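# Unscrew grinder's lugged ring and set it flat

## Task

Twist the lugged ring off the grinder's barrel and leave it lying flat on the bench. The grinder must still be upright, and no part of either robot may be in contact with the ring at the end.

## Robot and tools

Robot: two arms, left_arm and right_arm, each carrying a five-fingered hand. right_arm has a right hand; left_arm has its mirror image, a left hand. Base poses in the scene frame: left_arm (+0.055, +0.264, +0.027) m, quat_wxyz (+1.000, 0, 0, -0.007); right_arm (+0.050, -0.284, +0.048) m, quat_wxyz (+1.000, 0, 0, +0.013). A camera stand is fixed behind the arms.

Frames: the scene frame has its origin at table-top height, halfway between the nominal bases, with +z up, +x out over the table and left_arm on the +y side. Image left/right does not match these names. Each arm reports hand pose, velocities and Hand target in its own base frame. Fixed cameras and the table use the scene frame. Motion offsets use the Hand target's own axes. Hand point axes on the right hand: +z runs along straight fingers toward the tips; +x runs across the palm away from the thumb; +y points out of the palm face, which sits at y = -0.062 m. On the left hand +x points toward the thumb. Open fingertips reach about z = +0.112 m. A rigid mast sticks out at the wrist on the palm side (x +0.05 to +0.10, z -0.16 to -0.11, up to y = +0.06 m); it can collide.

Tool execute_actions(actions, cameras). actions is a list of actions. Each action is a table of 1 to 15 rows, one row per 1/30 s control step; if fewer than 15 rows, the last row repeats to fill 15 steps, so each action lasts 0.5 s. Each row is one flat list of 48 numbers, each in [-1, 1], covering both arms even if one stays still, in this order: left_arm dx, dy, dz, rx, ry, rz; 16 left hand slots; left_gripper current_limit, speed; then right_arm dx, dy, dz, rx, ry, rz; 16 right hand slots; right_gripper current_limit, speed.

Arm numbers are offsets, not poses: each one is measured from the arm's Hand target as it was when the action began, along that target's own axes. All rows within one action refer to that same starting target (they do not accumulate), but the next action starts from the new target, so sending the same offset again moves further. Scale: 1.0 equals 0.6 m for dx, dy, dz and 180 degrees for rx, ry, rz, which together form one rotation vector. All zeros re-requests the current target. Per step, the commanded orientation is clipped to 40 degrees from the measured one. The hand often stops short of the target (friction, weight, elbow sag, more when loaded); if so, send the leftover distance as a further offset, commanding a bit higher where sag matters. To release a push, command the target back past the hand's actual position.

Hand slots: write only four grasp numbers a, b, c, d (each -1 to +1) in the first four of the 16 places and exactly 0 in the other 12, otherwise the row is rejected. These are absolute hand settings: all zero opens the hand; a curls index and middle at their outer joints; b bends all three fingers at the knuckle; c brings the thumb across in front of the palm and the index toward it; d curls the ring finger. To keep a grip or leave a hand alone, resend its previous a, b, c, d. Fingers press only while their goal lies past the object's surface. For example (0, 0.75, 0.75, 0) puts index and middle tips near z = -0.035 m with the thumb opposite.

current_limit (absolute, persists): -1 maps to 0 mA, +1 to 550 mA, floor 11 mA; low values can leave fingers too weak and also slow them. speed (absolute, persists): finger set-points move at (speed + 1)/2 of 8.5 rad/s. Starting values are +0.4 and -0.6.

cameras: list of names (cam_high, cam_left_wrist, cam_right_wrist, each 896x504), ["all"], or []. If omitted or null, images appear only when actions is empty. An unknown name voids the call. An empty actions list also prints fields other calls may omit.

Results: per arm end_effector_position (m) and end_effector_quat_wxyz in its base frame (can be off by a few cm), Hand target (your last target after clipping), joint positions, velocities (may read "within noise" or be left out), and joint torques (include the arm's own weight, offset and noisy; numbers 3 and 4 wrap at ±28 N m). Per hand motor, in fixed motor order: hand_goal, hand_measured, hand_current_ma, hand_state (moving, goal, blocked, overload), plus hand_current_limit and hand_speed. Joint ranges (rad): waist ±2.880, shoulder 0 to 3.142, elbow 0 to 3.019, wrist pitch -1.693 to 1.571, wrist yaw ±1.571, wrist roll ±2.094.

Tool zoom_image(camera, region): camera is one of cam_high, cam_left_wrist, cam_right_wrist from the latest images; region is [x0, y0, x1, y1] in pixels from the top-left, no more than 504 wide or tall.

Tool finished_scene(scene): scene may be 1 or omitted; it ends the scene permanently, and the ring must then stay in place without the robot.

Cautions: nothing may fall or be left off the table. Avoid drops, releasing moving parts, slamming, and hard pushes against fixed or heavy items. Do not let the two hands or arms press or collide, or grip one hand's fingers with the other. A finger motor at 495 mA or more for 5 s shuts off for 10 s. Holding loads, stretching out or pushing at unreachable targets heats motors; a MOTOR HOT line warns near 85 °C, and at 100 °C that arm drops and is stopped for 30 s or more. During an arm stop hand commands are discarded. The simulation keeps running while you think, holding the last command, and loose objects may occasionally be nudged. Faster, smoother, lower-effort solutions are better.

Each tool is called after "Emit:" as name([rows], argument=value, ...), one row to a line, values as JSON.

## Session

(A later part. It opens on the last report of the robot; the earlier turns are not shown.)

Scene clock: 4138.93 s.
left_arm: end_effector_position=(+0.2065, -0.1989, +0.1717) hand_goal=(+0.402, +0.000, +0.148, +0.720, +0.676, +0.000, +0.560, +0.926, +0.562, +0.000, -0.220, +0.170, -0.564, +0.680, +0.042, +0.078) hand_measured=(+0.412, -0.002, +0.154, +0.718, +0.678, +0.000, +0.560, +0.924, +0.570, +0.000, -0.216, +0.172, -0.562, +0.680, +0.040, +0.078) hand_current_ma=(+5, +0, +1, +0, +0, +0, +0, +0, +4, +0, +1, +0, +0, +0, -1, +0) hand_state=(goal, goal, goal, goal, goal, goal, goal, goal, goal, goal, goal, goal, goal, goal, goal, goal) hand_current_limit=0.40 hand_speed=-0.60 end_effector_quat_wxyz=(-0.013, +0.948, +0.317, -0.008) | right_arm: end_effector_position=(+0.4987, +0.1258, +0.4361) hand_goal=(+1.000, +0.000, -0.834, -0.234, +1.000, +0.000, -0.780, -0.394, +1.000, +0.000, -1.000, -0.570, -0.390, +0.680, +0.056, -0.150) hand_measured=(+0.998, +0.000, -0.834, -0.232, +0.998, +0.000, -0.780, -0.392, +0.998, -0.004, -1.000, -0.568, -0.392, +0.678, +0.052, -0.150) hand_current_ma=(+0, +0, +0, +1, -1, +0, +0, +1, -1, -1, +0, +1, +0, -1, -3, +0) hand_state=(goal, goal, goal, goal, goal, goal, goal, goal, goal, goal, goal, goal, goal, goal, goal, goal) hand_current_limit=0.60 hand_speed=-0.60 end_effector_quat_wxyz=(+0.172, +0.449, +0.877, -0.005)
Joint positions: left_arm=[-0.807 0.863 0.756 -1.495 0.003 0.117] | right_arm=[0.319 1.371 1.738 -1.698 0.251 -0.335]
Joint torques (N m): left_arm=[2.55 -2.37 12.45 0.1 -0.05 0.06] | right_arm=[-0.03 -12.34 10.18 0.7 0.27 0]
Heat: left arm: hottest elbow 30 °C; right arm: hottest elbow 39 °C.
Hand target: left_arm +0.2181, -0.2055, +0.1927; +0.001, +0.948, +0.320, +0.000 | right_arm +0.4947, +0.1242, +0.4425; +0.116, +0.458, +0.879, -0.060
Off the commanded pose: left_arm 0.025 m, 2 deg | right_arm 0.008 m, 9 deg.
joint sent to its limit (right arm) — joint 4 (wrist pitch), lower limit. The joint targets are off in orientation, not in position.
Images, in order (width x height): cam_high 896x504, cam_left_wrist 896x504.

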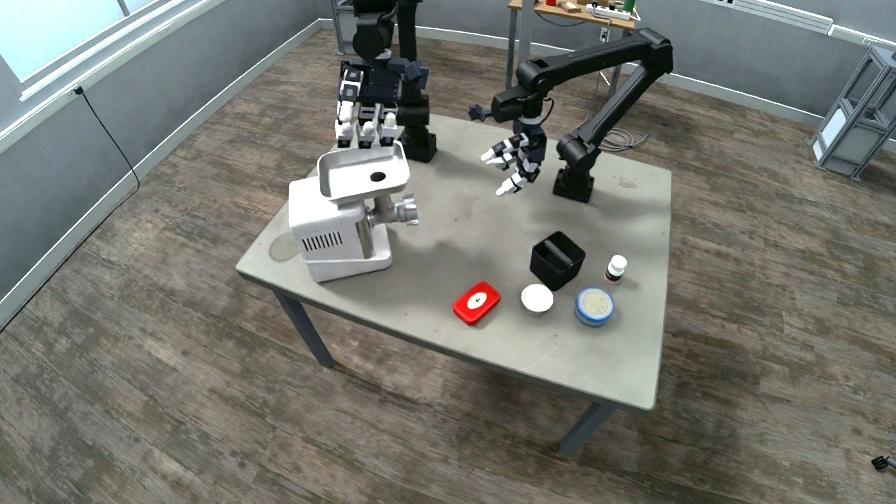

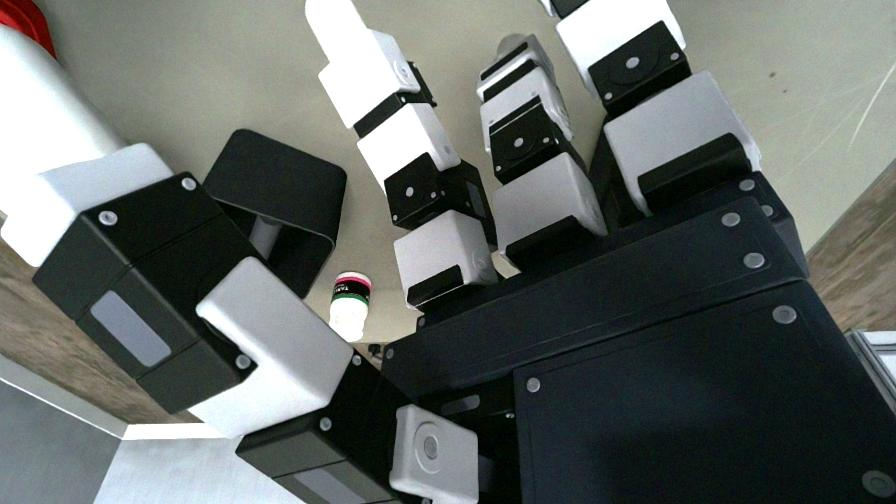

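Emit:
execute_actions([
  [[0.0057,0.03,0.0273,0,0.0778,0,0,0.1,0.75,0.5,0,0,0,0,0,0,0,0,0,0,0,0,0.4,-0.6,0,0,0,0,0,0,0.9,-0.4,0.7,1,0,0,0,0,0,0,0,0,0,0,0,0,0.6,-0.6]],
  [[-0.0012,0.03,0.0278,0,0.0778,0,0,0.1,0.75,0.5,0,0,0,0,0,0,0,0,0,0,0,0,0.4,-0.6,0,0,0,0,0,0,0.9,-0.4,0.7,1,0,0,0,0,0,0,0,0,0,0,0,0,0.6,-0.6]],
  [[-0.0078,0.03,0.0268,0,0.0778,0,0,0.1,0.75,0.5,0,0,0,0,0,0,0,0,0,0,0,0,0.4,-0.6,0,0,0,0,0,0,0.9,-0.4,0.7,1,0,0,0,0,0,0,0,0,0,0,0,0,0.6,-0.6]],
  [[-0.0142,0.03,0.0242,0,0.0778,0,0,0.1,0.75,0.5,0,0,0,0,0,0,0,0,0,0,0,0,0.4,-0.6,0,0,0,0,0,0,0.9,-0.4,0.7,1,0,0,0,0,0,0,0,0,0,0,0,0,0.6,-0.6]],
  [[-0.0195,0.03,0.02,0,0.0778,0,0,0.1,0.75,0.5,0,0,0,0,0,0,0,0,0,0,0,0,0.4,-0.6,0,0,0,0,0,0,0.9,-0.4,0.7,1,0,0,0,0,0,0,0,0,0,0,0,0,0.6,-0.6]],
], cameras=["cam_high","cam_left_wrist"])

Scene clock: 4157.67 s.
left_arm: end_effector_position=(+0.2866, -0.2551, +0.1112) hand_goal=(+0.402, +0.000, +0.148, +0.720, +0.676, +0.000, +0.560, +0.926, +0.562, +0.000, -0.220, +0.170, -0.564, +0.680, +0.042, +0.078) hand_measured=(+0.406, -0.002, +0.152, +0.718, +0.676, -0.002, +0.560, +0.924, +0.564, +0.000, -0.216, +0.172, -0.570, +0.680, +0.040, +0.078) hand_current_ma=(+1, +0, +1, +0, +0, +0, +0, +0, +1, +0, +1, +0, -2, +0, -1, +0) hand_state=(goal, goal, goal, goal, goal, goal, goal, goal, goal, goal, goal, goal, goal, goal, goal, goal) hand_current_limit=0.40 hand_speed=-0.60 end_effector_quat_wxyz=(-0.183, +0.777, +0.266, +0.541) | right_arm: end_effector_position=(+0.4987, +0.1258, +0.4361) hand_goal=(+1.000, +0.000, -0.834, -0.234, +1.000, +0.000, -0.780, -0.394, +1.000, +0.000, -1.000, -0.570, -0.390, +0.680, +0.056, -0.150) hand_measured=(+0.998, +0.000, -0.834, -0.232, +0.998, +0.000, -0.780, -0.392, +0.998, -0.004, -1.000, -0.568, -0.392, +0.678, +0.052, -0.150) hand_current_ma=(+0, +0, +0, +1, -1, +0, +0, +1, -1, -1, +0, +1, +0, -1, -3, +0) hand_state=(goal, goal, goal, goal, goal, goal, goal, goal, goal, goal, goal, goal, goal, goal, goal, goal) hand_current_limit=0.60 hand_speed=-0.60 end_effector_quat_wxyz=(+0.172, +0.449, +0.877, -0.005)
Joint positions: left_arm=[-1.241 1.643 0.751 -1.389 -1.093 -0.773] | right_arm=[0.319 1.371 1.738 -1.698 0.251 -0.335]
Joint torques (N m): left_arm=[-0.38 -9.23 6.42 -0.95 -0.93 -0.32] | right_arm=[0.03 -12.63 10.18 0.77 0.27 0.02]
Heat: left arm: hottest elbow 32 °C; right arm: hottest elbow 37 °C.
Hand target: left_arm +0.2862, -0.2669, +0.1108; -0.183, +0.776, +0.262, +0.544 | right_arm +0.4947, +0.1242, +0.4425; +0.116, +0.458, +0.879, -0.060
Off the commanded pose: left_arm 0.012 m, 1 deg | right_arm 0.008 m, 9 deg.
joint sent to its limit (right arm) — joint 4 (wrist pitch), lower limit. The joint targets are off in orientation, not in position.
Images, in order (width x height): cam_high 896x504, cam_left_wrist 896x504.

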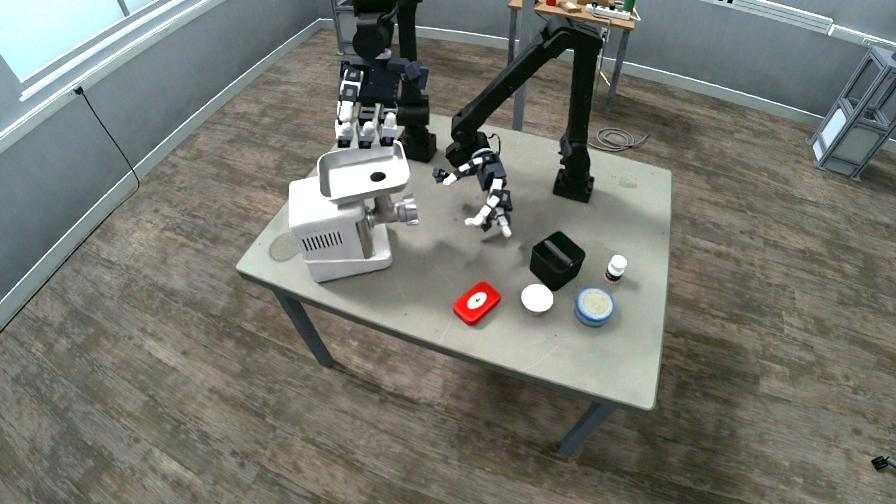

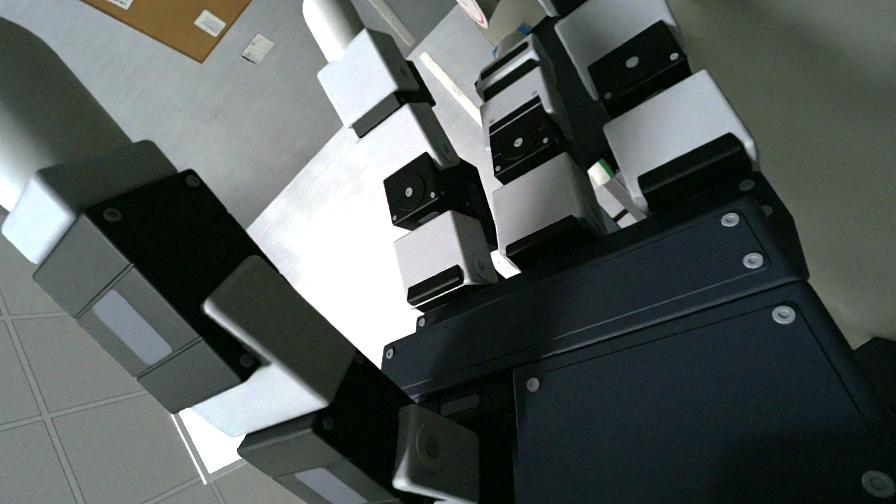

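Emit:
execute_actions([
  [[-0.0125,0.05,0.0045,0,0,0,0,0.1,0.75,0.5,0,0,0,0,0,0,0,0,0,0,0,0,0.4,-0.6,0,0,0,0,0,0,0.9,-0.4,0.7,1,0,0,0,0,0,0,0,0,0,0,0,0,0.6,-0.6]],
  [[-0.0125,0.05,0.0045,0,0,0,0,0.1,0.75,0.5,0,0,0,0,0,0,0,0,0,0,0,0,0.4,-0.6,0,0,0,0,0,0,0.9,-0.4,0.7,1,0,0,0,0,0,0,0,0,0,0,0,0,0.6,-0.6]],
  [[0,0.05,0,0,0,0,0,0.1,0.75,0.5,0,0,0,0,0,0,0,0,0,0,0,0,0.4,-0.6,0,0,0,0,0,0,0.9,-0.4,0.7,1,0,0,0,0,0,0,0,0,0,0,0,0,0.6,-0.6]],
], cameras=["cam_high","cam_left_wrist"])

Emit:
zoom_image(camera="cam_high", region=[380, 160, 500, 260])

Scene clock: 4166.40 s.
left_arm: end_effector_position=(+0.3315, -0.3323, +0.0994) hand_goal=(+0.402, +0.000, +0.148, +0.720, +0.676, +0.000, +0.560, +0.926, +0.562, +0.000, -0.220, +0.170, -0.564, +0.680, +0.042, +0.078) hand_measured=(+0.406, -0.002, +0.152, +0.718, +0.676, -0.002, +0.560, +0.924, +0.564, +0.000, -0.216, +0.172, -0.570, +0.680, +0.040, +0.078) hand_current_ma=(+1, +0, +1, +0, +0, +0, +0, +0, +1, +0, +1, +0, -2, +0, -1, +0) hand_state=(goal, goal, goal, goal, goal, goal, goal, goal, goal, goal, goal, goal, goal, goal, goal, goal) hand_current_limit=0.40 hand_speed=-0.60 end_effector_quat_wxyz=(-0.182, +0.777, +0.257, +0.545) | right_arm: end_effector_position=(+0.4987, +0.1258, +0.4361) hand_goal=(+1.000, +0.000, -0.834, -0.234, +1.000, +0.000, -0.780, -0.394, +1.000, +0.000, -1.000, -0.570, -0.390, +0.680, +0.056, -0.150) hand_measured=(+0.998, +0.000, -0.834, -0.232, +0.998, +0.000, -0.780, -0.392, +0.998, -0.004, -1.000, -0.568, -0.392, +0.678, +0.052, -0.150) hand_current_ma=(+0, +0, +0, +1, -1, +0, +0, +1, -1, -1, +0, +1, +0, -1, -3, +0) hand_state=(goal, goal, goal, goal, goal, goal, goal, goal, goal, goal, goal, goal, goal, goal, goal, goal) hand_current_limit=0.60 hand_speed=-0.60 end_effector_quat_wxyz=(+0.172, +0.449, +0.877, -0.005)
Joint positions: left_arm=[-1.196 1.821 0.983 -1.363 -1.138 -0.674] | right_arm=[0.319 1.371 1.738 -1.698 0.251 -0.335]
Joint torques (N m): left_arm=[2.14 -12.51 7.3 0.06 -1.02 -0.17] | right_arm=[0.15 -12.34 10.18 0.76 0.26 0]
Heat: left arm: hottest elbow 32 °C; right arm: hottest elbow 37 °C.
Hand target: left_arm +0.3406, -0.3386, +0.0949; -0.183, +0.776, +0.262, +0.544 | right_arm +0.4947, +0.1242, +0.4425; +0.116, +0.458, +0.879, -0.060
Off the commanded pose: left_arm 0.012 m, 1 deg | right_arm 0.008 m, 9 deg.
joint sent to its limit (right arm) — joint 4 (wrist pitch), lower limit. The joint targets are off in orientation, not in position.
Images, in order (width x height): cam_high 896x504, cam_left_wrist 896x504.

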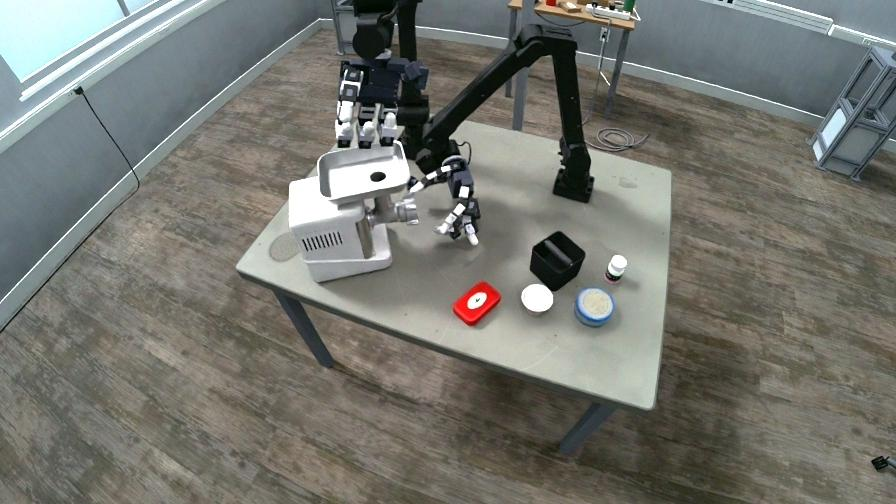

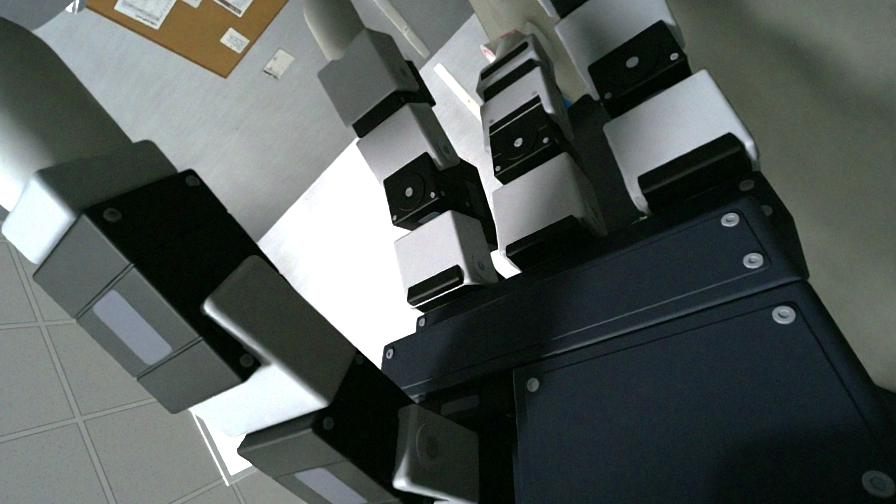

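Scaled by 4.200 from the camera's 896x504 image, which has a finer 1280x720 frame.

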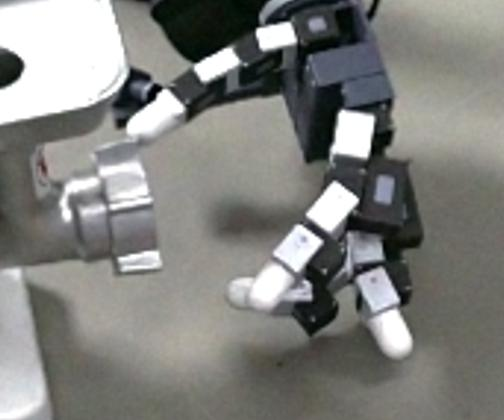

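Emit:
execute_actions([
  [[0,0.032,0,0,0,0,0,0.1,0.75,0.5,0,0,0,0,0,0,0,0,0,0,0,0,0.4,-0.6,0,0,0,0,0,0,0.9,-0.4,0.7,1,0,0,0,0,0,0,0,0,0,0,0,0,0.6,-0.6]],
  [[0,0.032,0,0,0,0,0,0.1,0.75,0.5,0,0,0,0,0,0,0,0,0,0,0,0,0.4,-0.6,0,0,0,0,0,0,0.9,-0.4,0.7,1,0,0,0,0,0,0,0,0,0,0,0,0,0.6,-0.6]],
], cameras=["cam_high","cam_left_wrist"])

Emit:
zoom_image(camera="cam_high", region=[380, 170, 470, 250])

Scene clock: 4174.70 s.
left_arm: end_effector_position=(+0.3540, -0.3631, +0.1000) hand_goal=(+0.402, +0.000, +0.148, +0.720, +0.676, +0.000, +0.560, +0.926, +0.562, +0.000, -0.220, +0.170, -0.564, +0.680, +0.042, +0.078) hand_measured=(+0.406, -0.002, +0.152, +0.718, +0.676, -0.002, +0.560, +0.924, +0.564, +0.000, -0.216, +0.172, -0.570, +0.680, +0.040, +0.078) hand_current_ma=(+1, +0, +1, +0, +0, +0, +0, +0, +1, +0, +1, +0, -2, +0, -1, +0) hand_state=(goal, goal, goal, goal, goal, goal, goal, goal, goal, goal, goal, goal, goal, goal, goal, goal) hand_current_limit=0.40 hand_speed=-0.60 end_effector_quat_wxyz=(-0.179, +0.777, +0.259, +0.545) | right_arm: end_effector_position=(+0.4987, +0.1258, +0.4361) hand_goal=(+1.000, +0.000, -0.834, -0.234, +1.000, +0.000, -0.780, -0.394, +1.000, +0.000, -1.000, -0.570, -0.390, +0.680, +0.056, -0.150) hand_measured=(+0.998, +0.000, -0.834, -0.232, +0.998, +0.000, -0.780, -0.392, +0.998, -0.004, -1.000, -0.568, -0.392, +0.678, +0.052, -0.150) hand_current_ma=(+0, +0, +0, +1, -1, +0, +0, +1, -1, -1, +0, +1, +0, -1, -3, +0) hand_state=(goal, goal, goal, goal, goal, goal, goal, goal, goal, goal, goal, goal, goal, goal, goal, goal) hand_current_limit=0.60 hand_speed=-0.60 end_effector_quat_wxyz=(+0.172, +0.449, +0.877, -0.005)
Joint positions: left_arm=[-1.174 1.88 1.091 -1.363 -1.15 -0.629] | right_arm=[0.319 1.371 1.738 -1.698 0.251 -0.335]
Joint torques (N m): left_arm=[2.37 -13.86 7.75 -0.16 -1.06 -0.16] | right_arm=[-0.15 -12.63 10.09 0.76 0.28 -0.01]
Heat: left arm: hottest elbow 32 °C; right arm: hottest elbow 36 °C.
Hand target: left_arm +0.3640, -0.3691, +0.0951; -0.183, +0.776, +0.262, +0.544 | right_arm +0.4947, +0.1242, +0.4425; +0.116, +0.458, +0.879, -0.060
Off the commanded pose: left_arm 0.013 m, 1 deg | right_arm 0.008 m, 9 deg.
joint sent to its limit (right arm) — joint 4 (wrist pitch), lower limit. The joint targets are off in orientation, not in position.
Images, in order (width x height): cam_high 896x504, cam_left_wrist 896x504.

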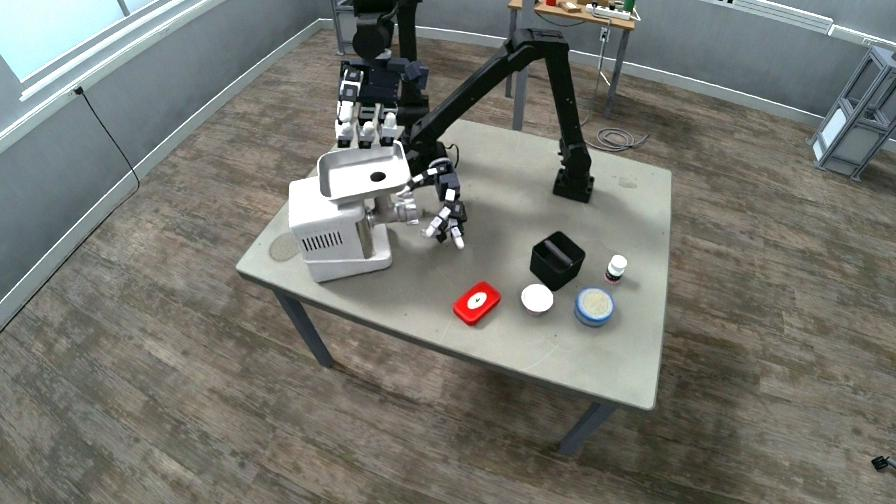

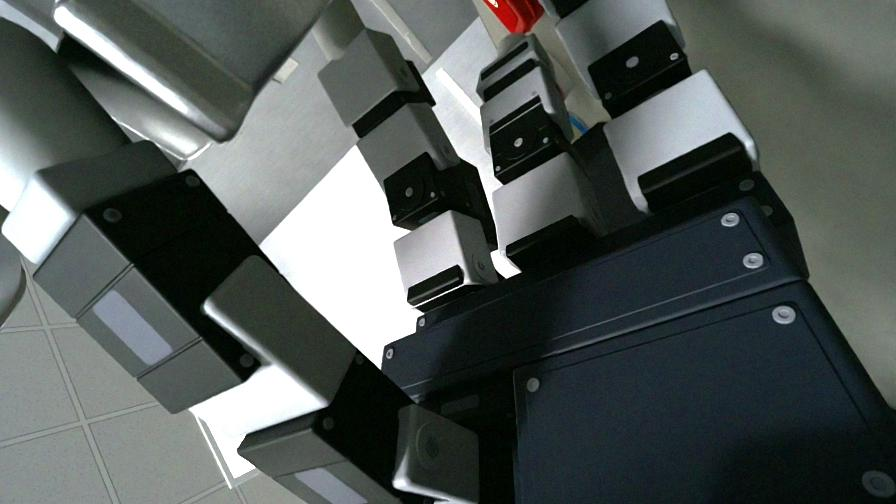

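Scaled by 5.600 from the camera's 896x504 image, which has a finer 1280x720 frame.

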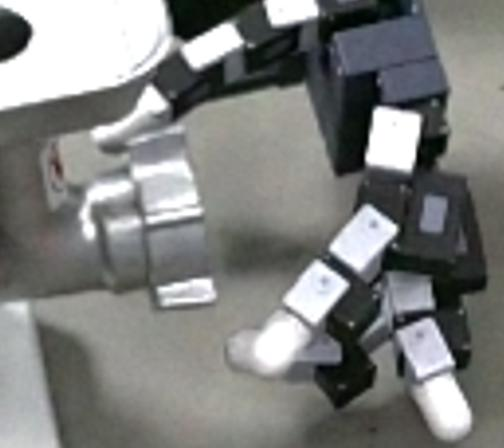

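Emit:
execute_actions([
  [[0,0.01,0,0,0,0,0.15,0.35,0.75,0.5,0,0,0,0,0,0,0,0,0,0,0,0,0.4,-0.6,0,0,0,0,0,0,0.9,-0.4,0.7,1,0,0,0,0,0,0,0,0,0,0,0,0,0.6,-0.6]],
  [[0,0,0,0,0,0,0.3,0.55,0.75,0.5,0,0,0,0,0,0,0,0,0,0,0,0,0.4,-0.6,0,0,0,0,0,0,0.9,-0.4,0.7,1,0,0,0,0,0,0,0,0,0,0,0,0,0.6,-0.6]],
], cameras=["cam_high","cam_left_wrist"])

Emit:
zoom_image(camera="cam_high", region=[380, 170, 470, 250])

Scene clock: 4189.90 s.
left_arm: end_effector_position=(+0.3649, -0.3582, +0.0961) hand_goal=(-0.174, +0.000, +0.012, +0.526, -0.188, +0.000, -0.010, +0.490, -0.082, +0.000, -0.220, +0.230, -0.534, +0.680, +0.042, +0.122) hand_measured=(+0.054, -0.004, +0.072, +0.556, +0.058, -0.010, +0.076, +0.528, -0.074, +0.000, -0.216, +0.228, -0.540, +0.680, +0.078, +0.134) hand_current_ma=(+385, -1, +89, +26, +385, -3, +165, +42, +4, +0, +1, +0, -1, +0, +57, +10) hand_state=(blocked, goal, blocked, blocked, blocked, goal, blocked, blocked, goal, goal, goal, goal, goal, goal, blocked, goal) hand_current_limit=0.40 hand_speed=-0.60 end_effector_quat_wxyz=(-0.188, +0.775, +0.267, +0.542) | right_arm: end_effector_position=(+0.4987, +0.1258, +0.4361) hand_goal=(+1.000, +0.000, -0.834, -0.234, +1.000, +0.000, -0.780, -0.394, +1.000, +0.000, -1.000, -0.570, -0.390, +0.680, +0.056, -0.150) hand_measured=(+0.998, +0.000, -0.834, -0.232, +0.998, +0.000, -0.780, -0.392, +0.998, -0.004, -1.000, -0.568, -0.392, +0.678, +0.052, -0.150) hand_current_ma=(+0, +0, +0, +1, -1, +0, +0, +1, -1, -1, +0, +1, +0, -1, -3, +0) hand_state=(goal, goal, goal, goal, goal, goal, goal, goal, goal, goal, goal, goal, goal, goal, goal, goal) hand_current_limit=0.60 hand_speed=-0.60 end_effector_quat_wxyz=(+0.172, +0.449, +0.877, -0.005)
Joint positions: left_arm=[-1.148 1.896 1.104 -1.363 -1.148 -0.624] | right_arm=[0.319 1.371 1.738 -1.698 0.251 -0.335]
Joint torques (N m): left_arm=[0.21 -14.74 8.16 -0.2 -1.16 -0.26] | right_arm=[-0.03 -12.22 10.17 0.72 0.28 0]
Heat: left arm: hottest elbow 32 °C; right arm: hottest elbow 36 °C.
Hand target: left_arm +0.3676, -0.3740, +0.0950; -0.183, +0.776, +0.262, +0.544 | right_arm +0.4947, +0.1242, +0.4425; +0.116, +0.458, +0.879, -0.060
Off the commanded pose: left_arm 0.016 m, 1 deg | right_arm 0.008 m, 9 deg.
joint sent to its limit (right arm) — joint 4 (wrist pitch), lower limit. The joint targets are off in orientation, not in position.
Images, in order (width x height): cam_high 896x504, cam_left_wrist 896x504.

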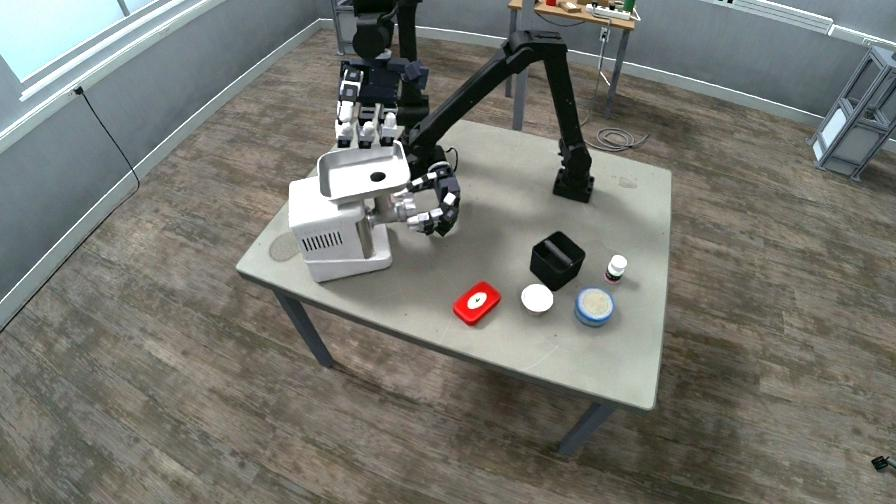

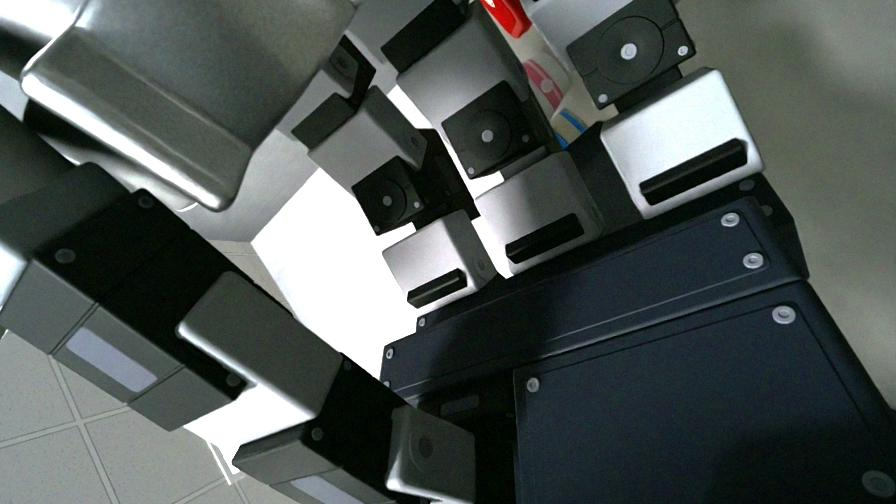

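Scaled by 5.600 from the camera's 896x504 image, which has a finer 1280x720 frame.

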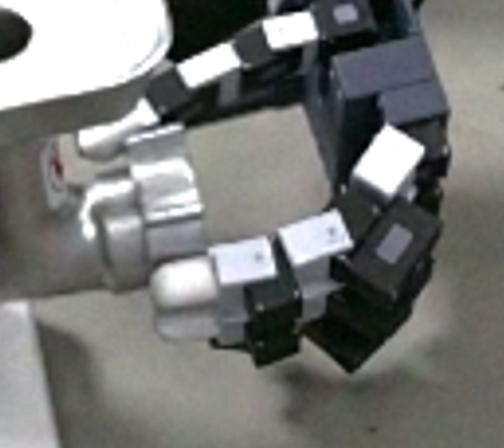

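Emit:
execute_actions([
  [[-0.0044,0,-0.0003,0,-0.0694,0,0.3,0.55,0.75,0.5,0,0,0,0,0,0,0,0,0,0,0,0,0.4,-0.6,0,0,0,0,0,0,0.9,-0.4,0.7,1,0,0,0,0,0,0,0,0,0,0,0,0,0.6,-0.6]],
  [[-0.0044,0,-0.0003,0,-0.0694,0,0.3,0.55,0.75,0.5,0,0,0,0,0,0,0,0,0,0,0,0,0.4,-0.6,0,0,0,0,0,0,0.9,-0.4,0.7,1,0,0,0,0,0,0,0,0,0,0,0,0,0.6,-0.6]],
], cameras=["cam_high"])

Emit:
zoom_image(camera="cam_high", region=[380, 170, 470, 250])

Scene clock: 4195.90 s.
left_arm: end_effector_position=(+0.3629, -0.3611, +0.0827) hand_goal=(-0.174, +0.000, +0.012, +0.526, -0.188, +0.000, -0.010, +0.490, -0.082, +0.000, -0.220, +0.230, -0.534, +0.680, +0.042, +0.122) hand_measured=(+0.030, +0.016, +0.068, +0.548, +0.032, -0.014, +0.048, +0.520, -0.074, +0.000, -0.216, +0.228, -0.510, +0.682, +0.098, +0.140) hand_current_ma=(+385, +8, +81, +16, +385, -6, +85, +27, +4, +0, +1, +0, +18, +1, +122, +20) hand_state=(blocked, goal, blocked, blocked, blocked, goal, blocked, blocked, goal, goal, goal, goal, blocked, goal, blocked, goal) hand_current_limit=0.40 hand_speed=-0.60 end_effector_quat_wxyz=(-0.140, +0.867, +0.309, +0.365) | right_arm: end_effector_position=(+0.4987, +0.1258, +0.4361) hand_goal=(+1.000, +0.000, -0.834, -0.234, +1.000, +0.000, -0.780, -0.394, +1.000, +0.000, -1.000, -0.570, -0.390, +0.680, +0.056, -0.150) hand_measured=(+0.998, +0.000, -0.834, -0.232, +0.998, +0.000, -0.780, -0.392, +0.998, -0.004, -1.000, -0.568, -0.392, +0.678, +0.052, -0.150) hand_current_ma=(+0, +0, +0, +1, -1, +0, +0, +1, -1, -1, +0, +1, +0, -1, -3, +0) hand_state=(goal, goal, goal, goal, goal, goal, goal, goal, goal, goal, goal, goal, goal, goal, goal, goal) hand_current_limit=0.60 hand_speed=-0.60 end_effector_quat_wxyz=(+0.172, +0.449, +0.877, -0.005)
Joint positions: left_arm=[-1.09 1.734 1.079 -1.146 -0.777 -0.299] | right_arm=[0.319 1.371 1.738 -1.698 0.251 -0.335]
Joint torques (N m): left_arm=[0.67 -16.97 7.54 1.42 -0.76 0.22] | right_arm=[0.03 -12.63 10.17 0.84 0.29 0.01]
Heat: left arm: hottest elbow 32 °C; right arm: hottest elbow 36 °C.
Hand target: left_arm +0.3654, -0.3756, +0.0905; -0.122, +0.875, +0.295, +0.363 | right_arm +0.4947, +0.1242, +0.4425; +0.116, +0.458, +0.879, -0.060
Off the commanded pose: left_arm 0.016 m, 3 deg | right_arm 0.008 m, 9 deg.
joint sent to its limit (right arm) — joint 4 (wrist pitch), lower limit. The joint targets are off in orientation, not in position.
Images, in order (width x height): cam_high 896x504.

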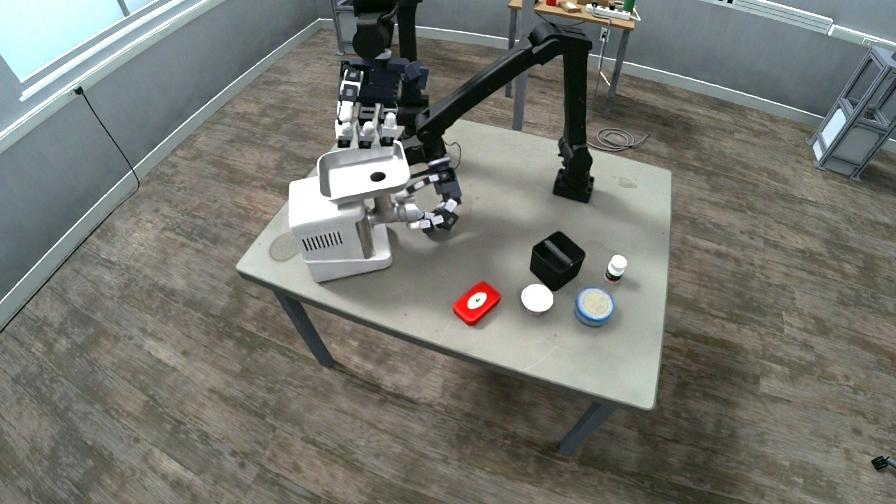

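Scaled by 5.600 from the camera's 896x504 image, which has a finer 1280x720 frame.

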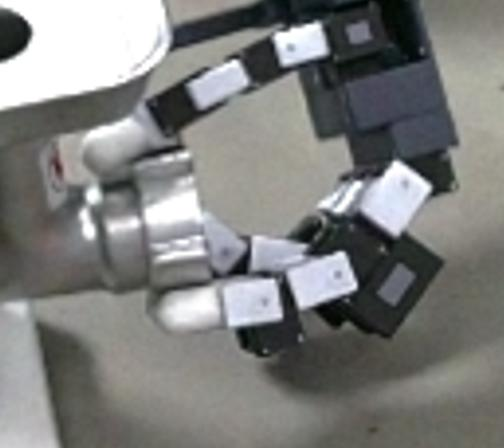

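Emit:
execute_actions([
  [[-0.0044,0,-0.0003,0,-0.0694,0,0.3,0.55,0.75,0.5,0,0,0,0,0,0,0,0,0,0,0,0,0.4,-0.6,0,0,0,0,0,0,0.9,-0.4,0.7,1,0,0,0,0,0,0,0,0,0,0,0,0,0.6,-0.6]],
  [[-0.0044,0,-0.0003,0,-0.0694,0,0.3,0.55,0.75,0.5,0,0,0,0,0,0,0,0,0,0,0,0,0.4,-0.6,0,0,0,0,0,0,0.9,-0.4,0.7,1,0,0,0,0,0,0,0,0,0,0,0,0,0.6,-0.6]],
], cameras=["cam_high","cam_left_wrist"])

Emit:
zoom_image(camera="cam_high", region=[380, 170, 470, 250])

Scene clock: 4200.60 s.
left_arm: end_effector_position=(+0.3552, -0.3653, +0.0743) hand_goal=(-0.174, +0.000, +0.012, +0.526, -0.188, +0.000, -0.010, +0.490, -0.082, +0.000, -0.220, +0.230, -0.534, +0.680, +0.042, +0.122) hand_measured=(+0.018, +0.016, +0.068, +0.548, +0.022, -0.018, +0.048, +0.520, -0.074, +0.000, -0.216, +0.228, -0.510, +0.680, +0.108, +0.146) hand_current_ma=(+385, +8, +77, +16, +385, -9, +83, +26, +4, +0, +1, +0, +20, +0, +160, +29) hand_state=(blocked, goal, blocked, blocked, blocked, goal, blocked, blocked, goal, goal, goal, goal, blocked, goal, blocked, blocked) hand_current_limit=0.40 hand_speed=-0.60 end_effector_quat_wxyz=(-0.080, +0.928, +0.325, +0.163) | right_arm: end_effector_position=(+0.4987, +0.1258, +0.4361) hand_goal=(+1.000, +0.000, -0.834, -0.234, +1.000, +0.000, -0.780, -0.394, +1.000, +0.000, -1.000, -0.570, -0.390, +0.680, +0.056, -0.150) hand_measured=(+0.998, +0.000, -0.834, -0.232, +0.998, +0.000, -0.780, -0.392, +0.998, -0.004, -1.000, -0.568, -0.392, +0.678, +0.052, -0.150) hand_current_ma=(+0, +0, +0, +1, -1, +0, +0, +1, -1, -1, +0, +1, +0, -1, -3, +0) hand_state=(goal, goal, goal, goal, goal, goal, goal, goal, goal, goal, goal, goal, goal, goal, goal, goal) hand_current_limit=0.60 hand_speed=-0.60 end_effector_quat_wxyz=(+0.172, +0.449, +0.877, -0.005)
Joint positions: left_arm=[-0.975 1.625 1.076 -1.096 -0.358 -0.092] | right_arm=[0.319 1.371 1.738 -1.698 0.251 -0.335]
Joint torques (N m): left_arm=[1.49 -16.32 8.54 1.43 -0.14 0.2] | right_arm=[0.09 -12.34 10.14 0.75 0.27 0]
Heat: left arm: hottest elbow 32 °C; right arm: hottest elbow 36 °C.
Hand target: left_arm +0.3620, -0.3780, +0.0874; -0.055, +0.933, +0.315, +0.165 | right_arm +0.4947, +0.1242, +0.4425; +0.116, +0.458, +0.879, -0.060
Off the commanded pose: left_arm 0.020 m, 3 deg | right_arm 0.008 m, 9 deg.
joint sent to its limit (right arm) — joint 4 (wrist pitch), lower limit. The joint targets are off in orientation, not in position.
Images, in order (width x height): cam_high 896x504, cam_left_wrist 896x504.

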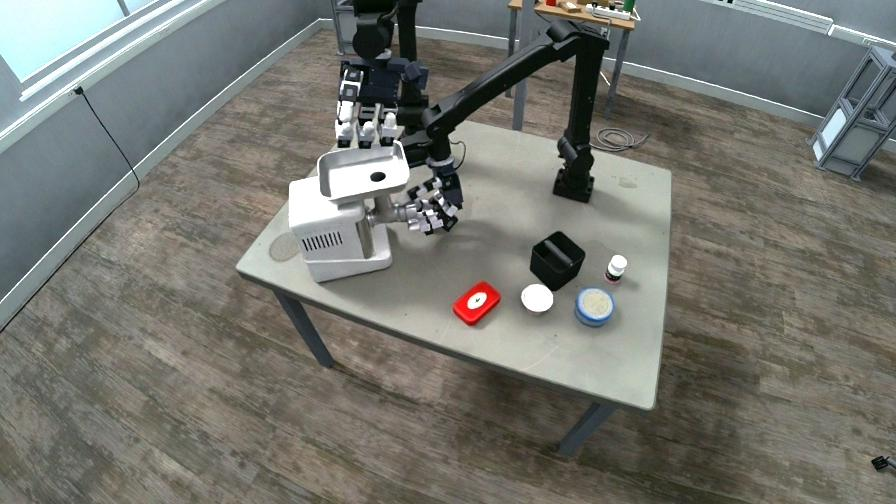

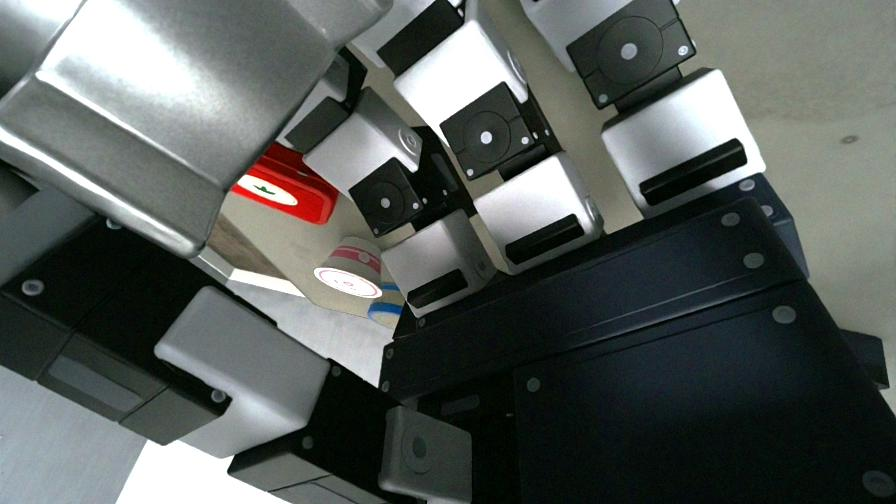

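Scaled by 5.600 from the camera's 896x504 image, which has a finer 1280x720 frame.

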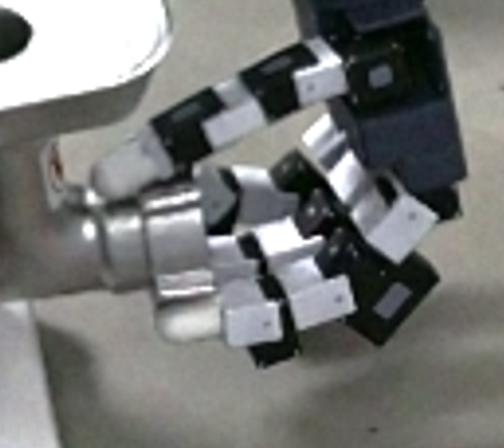

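Emit:
execute_actions([
  [[0,0,0,0,0,0,0,0.1,0.75,0.5,0,0,0,0,0,0,0,0,0,0,0,0,0.4,-0.4,0,0,0,0,0,0,0.9,-0.4,0.7,1,0,0,0,0,0,0,0,0,0,0,0,0,0.6,-0.6]],
  [[0,-0.04,0,0,0,0,0,0.1,0.75,0.5,0,0,0,0,0,0,0,0,0,0,0,0,0.4,-0.4,0,0,0,0,0,0,0.9,-0.4,0.7,1,0,0,0,0,0,0,0,0,0,0,0,0,0.6,-0.6]],
  [[0.0052,-0.04,-0.0007,0,0.0833,0,0,0.1,0.75,0.5,0,0,0,0,0,0,0,0,0,0,0,0,0.4,-0.4,0,0,0,0,0,0,0.9,-0.4,0.7,1,0,0,0,0,0,0,0,0,0,0,0,0,0.6,-0.6]],
], cameras=["cam_high"])

Emit:
zoom_image(camera="cam_high", region=[385, 190, 435, 240])

Scene clock: 4213.97 s.
left_arm: end_effector_position=(+0.3407, -0.3383, +0.0943) hand_goal=(+0.402, +0.000, +0.148, +0.720, +0.676, +0.000, +0.560, +0.926, +0.562, +0.000, -0.220, +0.170, -0.564, +0.680, +0.042, +0.078) hand_measured=(+0.406, -0.004, +0.148, +0.718, +0.672, +0.000, +0.558, +0.922, +0.564, +0.000, -0.216, +0.172, -0.566, +0.682, +0.040, +0.080) hand_current_ma=(+1, -1, +0, +0, -1, +0, +0, -1, +1, +0, +1, +1, +0, +0, +0, +0) hand_state=(goal, goal, goal, goal, goal, goal, goal, goal, goal, goal, goal, goal, goal, goal, goal, goal) hand_current_limit=0.40 hand_speed=-0.40 end_effector_quat_wxyz=(-0.089, +0.903, +0.309, +0.285) | right_arm: end_effector_position=(+0.4987, +0.1258, +0.4361) hand_goal=(+1.000, +0.000, -0.834, -0.234, +1.000, +0.000, -0.780, -0.394, +1.000, +0.000, -1.000, -0.570, -0.390, +0.680, +0.056, -0.150) hand_measured=(+0.998, +0.000, -0.834, -0.232, +0.998, +0.000, -0.780, -0.392, +0.998, -0.004, -1.000, -0.568, -0.392, +0.678, +0.052, -0.150) hand_current_ma=(+0, +0, +0, +1, -1, +0, +0, +1, -1, -1, +0, +1, +0, -1, -3, +0) hand_state=(goal, goal, goal, goal, goal, goal, goal, goal, goal, goal, goal, goal, goal, goal, goal, goal) hand_current_limit=0.60 hand_speed=-0.60 end_effector_quat_wxyz=(+0.172, +0.449, +0.877, -0.005)
Joint positions: left_arm=[-1.051 1.551 0.956 -1.055 -0.602 -0.165] | right_arm=[0.319 1.371 1.738 -1.698 0.251 -0.335]
Joint torques (N m): left_arm=[-0.26 -12.57 6.54 0.24 -0.81 -0.26] | right_arm=[-0.09 -12.22 10.15 0.75 0.27 -0.02]
Heat: left arm: hottest elbow 32 °C; right arm: hottest elbow 35 °C.
Hand target: left_arm +0.3352, -0.3381, +0.0888; -0.096, +0.904, +0.305, +0.285 | right_arm +0.4947, +0.1242, +0.4425; +0.116, +0.458, +0.879, -0.060
Off the commanded pose: left_arm 0.008 m, 1 deg | right_arm 0.008 m, 9 deg.
joint sent to its limit (right arm) — joint 4 (wrist pitch), lower limit. The joint targets are off in orientation, not in position.
Images, in order (width x height): cam_high 896x504.

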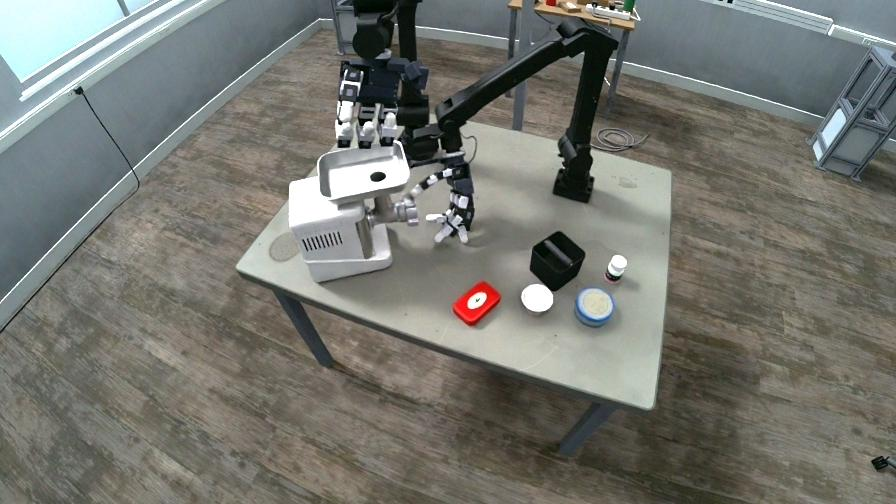

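Scaled by 10.080 from the camera's 896x504 image, which has a finer 1280x720 frame.

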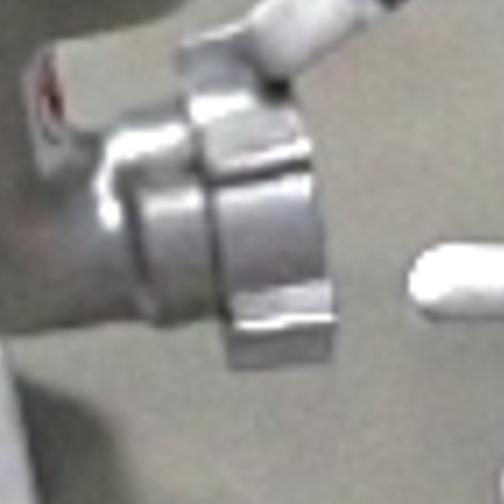

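Emit:
execute_actions([
  [[0,-0.035,0,0,0,0,0,0.1,0.75,0.5,0,0,0,0,0,0,0,0,0,0,0,0,0.4,-0.4,0,0,0,0,0,0,0.9,-0.4,0.7,1,0,0,0,0,0,0,0,0,0,0,0,0,0.6,-0.6]],
  [[0.0052,0,-0.0007,0,0.0833,0,0,0.1,0.75,0.5,0,0,0,0,0,0,0,0,0,0,0,0,0.4,-0.4,0,0,0,0,0,0,0.9,-0.4,0.7,1,0,0,0,0,0,0,0,0,0,0,0,0,0.6,-0.6]],
  [[0.0052,0,-0.0007,0,0.0833,0,0,0.1,0.75,0.5,0,0,0,0,0,0,0,0,0,0,0,0,0.4,-0.4,0,0,0,0,0,0,0.9,-0.4,0.7,1,0,0,0,0,0,0,0,0,0,0,0,0,0.6,-0.6]],
  [[0.0052,0.035,-0.0007,0,0.0833,0,0,0.1,0.75,0.5,0,0,0,0,0,0,0,0,0,0,0,0,0.4,-0.4,0,0,0,0,0,0,0.9,-0.4,0.7,1,0,0,0,0,0,0,0,0,0,0,0,0,0.6,-0.6]],
], cameras=["cam_high"])

Emit:
zoom_image(camera="cam_high", region=[385, 190, 435, 240])

Scene clock: 4230.47 s.
left_arm: end_effector_position=(+0.3386, -0.3238, +0.0999) hand_goal=(+0.402, +0.000, +0.148, +0.720, +0.676, +0.000, +0.560, +0.926, +0.562, +0.000, -0.220, +0.170, -0.564, +0.680, +0.042, +0.078) hand_measured=(+0.404, -0.004, +0.148, +0.718, +0.676, -0.002, +0.558, +0.922, +0.564, -0.002, -0.216, +0.172, -0.580, +0.678, +0.040, +0.078) hand_current_ma=(+0, -1, +0, +0, +0, +0, +0, -1, +0, +0, +1, +0, -10, +0, +0, +0) hand_state=(goal, goal, goal, goal, goal, goal, goal, goal, goal, goal, goal, goal, goal, goal, goal, goal) hand_current_limit=0.40 hand_speed=-0.40 end_effector_quat_wxyz=(-0.199, +0.733, +0.241, +0.605) | right_arm: end_effector_position=(+0.4987, +0.1258, +0.4361) hand_goal=(+1.000, +0.000, -0.834, -0.234, +1.000, +0.000, -0.780, -0.394, +1.000, +0.000, -1.000, -0.570, -0.390, +0.680, +0.056, -0.150) hand_measured=(+0.998, +0.000, -0.834, -0.232, +0.998, +0.000, -0.780, -0.392, +0.998, -0.004, -1.000, -0.568, -0.392, +0.678, +0.052, -0.150) hand_current_ma=(+0, +0, +0, +1, -1, +0, +0, +1, -1, -1, +0, +1, +0, -1, -3, +0) hand_state=(goal, goal, goal, goal, goal, goal, goal, goal, goal, goal, goal, goal, goal, goal, goal, goal) hand_current_limit=0.60 hand_speed=-0.60 end_effector_quat_wxyz=(+0.172, +0.449, +0.877, -0.005)
Joint positions: left_arm=[-1.18 1.926 0.998 -1.542 -1.262 -0.923] | right_arm=[0.319 1.371 1.738 -1.698 0.251 -0.335]
Joint torques (N m): left_arm=[0.15 -13.22 6.31 -1.01 -0.71 -0.36] | right_arm=[-0.21 -12.4 10.11 0.8 0.29 0]
Heat: left arm: hottest elbow 32 °C; right arm: hottest elbow 35 °C.
Hand target: left_arm +0.3391, -0.3352, +0.0966; -0.205, +0.726, +0.245, +0.609 | right_arm +0.4947, +0.1242, +0.4425; +0.116, +0.458, +0.879, -0.060
Off the commanded pose: left_arm 0.012 m, 1 deg | right_arm 0.008 m, 9 deg.
joint sent to its limit (right arm) — joint 4 (wrist pitch), lower limit. The joint targets are off in orientation, not in position.
Images, in order (width x height): cam_high 896x504.

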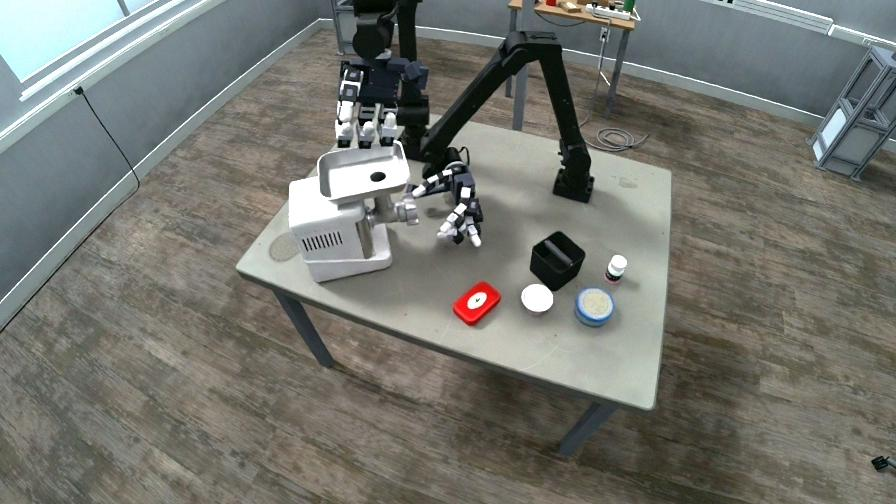

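Scaled by 10.080 from the camera's 896x504 image, which has a finer 1280x720 frame.

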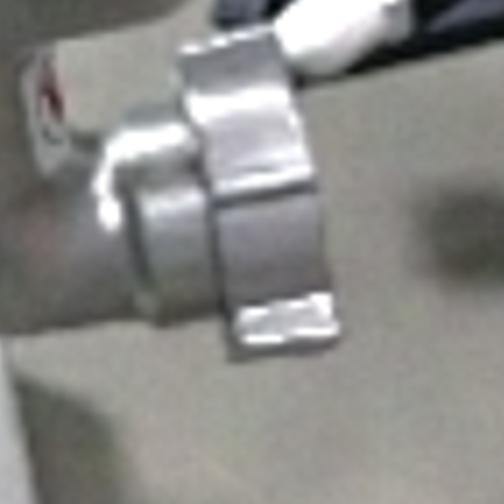

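Emit:
execute_actions([
  [[-0.002,0.02,0,0,-0.033,0,0,0.1,0.75,0.5,0,0,0,0,0,0,0,0,0,0,0,0,0.4,-0.4,0,0,0,0,0,0,0.9,-0.4,0.7,1,0,0,0,0,0,0,0,0,0,0,0,0,0.6,-0.6]],
  [[-0.005,0.03,0,0,0,0,0,0.1,0.75,0.5,0,0,0,0,0,0,0,0,0,0,0,0,0.4,-0.4,0,0,0,0,0,0,0.9,-0.4,0.7,1,0,0,0,0,0,0,0,0,0,0,0,0,0.6,-0.6]],
  [[0,0.03,0,0,0,0,0.05,0.15,0.75,0.5,0,0,0,0,0,0,0,0,0,0,0,0,0.4,-0.4,0,0,0,0,0,0,0.9,-0.4,0.7,1,0,0,0,0,0,0,0,0,0,0,0,0,0.6,-0.6]],
], cameras=["cam_high"])

Emit:
zoom_image(camera="cam_high", region=[385, 180, 445, 240])

Scene clock: 4240.50 s.
left_arm: end_effector_position=(+0.3352, -0.3344, +0.0909) hand_goal=(+0.340, +0.000, +0.118, +0.682, +0.576, +0.000, +0.470, +0.852, +0.492, +0.000, -0.220, +0.176, -0.560, +0.680, +0.042, +0.080) hand_measured=(+0.344, -0.004, +0.122, +0.686, +0.578, -0.002, +0.472, +0.856, +0.496, -0.002, -0.216, +0.174, -0.536, +0.688, +0.012, +0.056) hand_current_ma=(+1, -1, +1, +1, +0, +0, +0, +1, +1, +0, +1, +0, +18, +3, -43, -31) hand_state=(goal, goal, goal, goal, goal, goal, goal, goal, goal, goal, goal, goal, blocked, goal, blocked, blocked) hand_current_limit=0.40 hand_speed=-0.40 end_effector_quat_wxyz=(-0.194, +0.750, +0.262, +0.576) | right_arm: end_effector_position=(+0.4987, +0.1258, +0.4361) hand_goal=(+1.000, +0.000, -0.834, -0.234, +1.000, +0.000, -0.780, -0.394, +1.000, +0.000, -1.000, -0.570, -0.390, +0.680, +0.056, -0.150) hand_measured=(+0.998, +0.000, -0.834, -0.232, +0.998, +0.000, -0.780, -0.392, +0.998, -0.004, -1.000, -0.568, -0.392, +0.678, +0.052, -0.150) hand_current_ma=(+0, +0, +0, +1, -1, +0, +0, +1, -1, -1, +0, +1, +0, -1, -3, +0) hand_state=(goal, goal, goal, goal, goal, goal, goal, goal, goal, goal, goal, goal, goal, goal, goal, goal) hand_current_limit=0.60 hand_speed=-0.60 end_effector_quat_wxyz=(+0.172, +0.449, +0.877, -0.005)
Joint positions: left_arm=[-1.198 1.923 1.028 -1.485 -1.182 -0.859] | right_arm=[0.319 1.371 1.738 -1.698 0.251 -0.335]
Joint torques (N m): left_arm=[4.13 -12.16 13.31 -0.27 -1.77 0.64] | right_arm=[-0.15 -12.51 10.14 0.76 0.27 -0.01]
Heat: left arm: hottest elbow 32 °C; right arm: hottest elbow 35 °C.
Hand target: left_arm +0.3674, -0.3740, +0.0927; -0.192, +0.756, +0.256, +0.571 | right_arm +0.4947, +0.1242, +0.4425; +0.116, +0.458, +0.879, -0.060
Off the commanded pose: left_arm 0.051 m, 1 deg | right_arm 0.008 m, 9 deg.
joint sent to its limit (right arm) — joint 4 (wrist pitch), lower limit. The joint targets are off in orientation, not in position.
Images, in order (width x height): cam_high 896x504.

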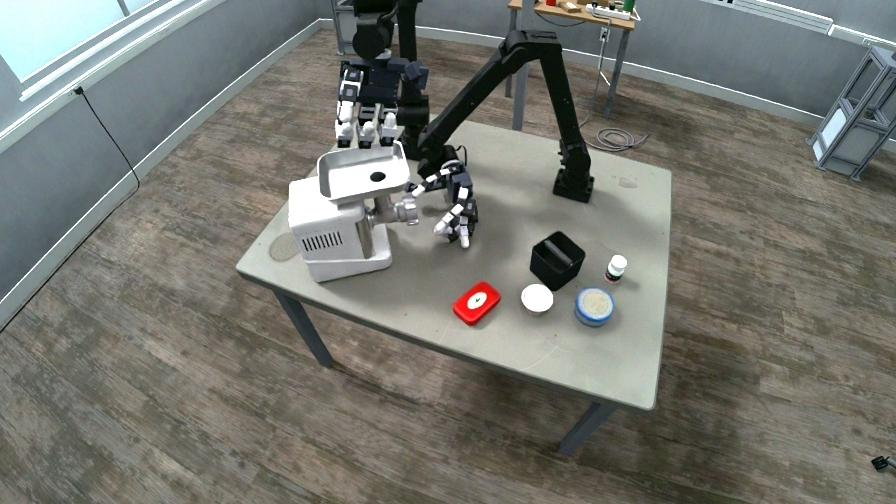

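Scaled by 8.400 from the camera's 896x504 image, which has a finer 1280x720 frame.

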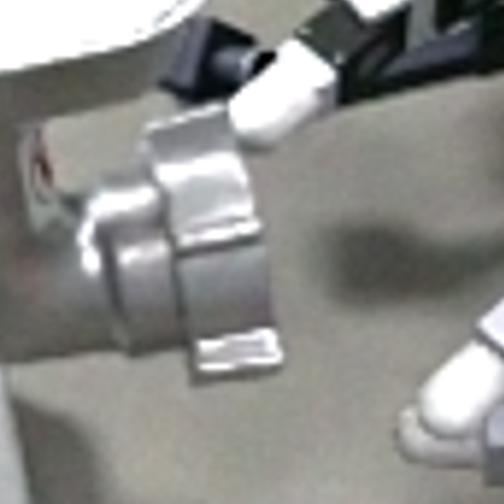

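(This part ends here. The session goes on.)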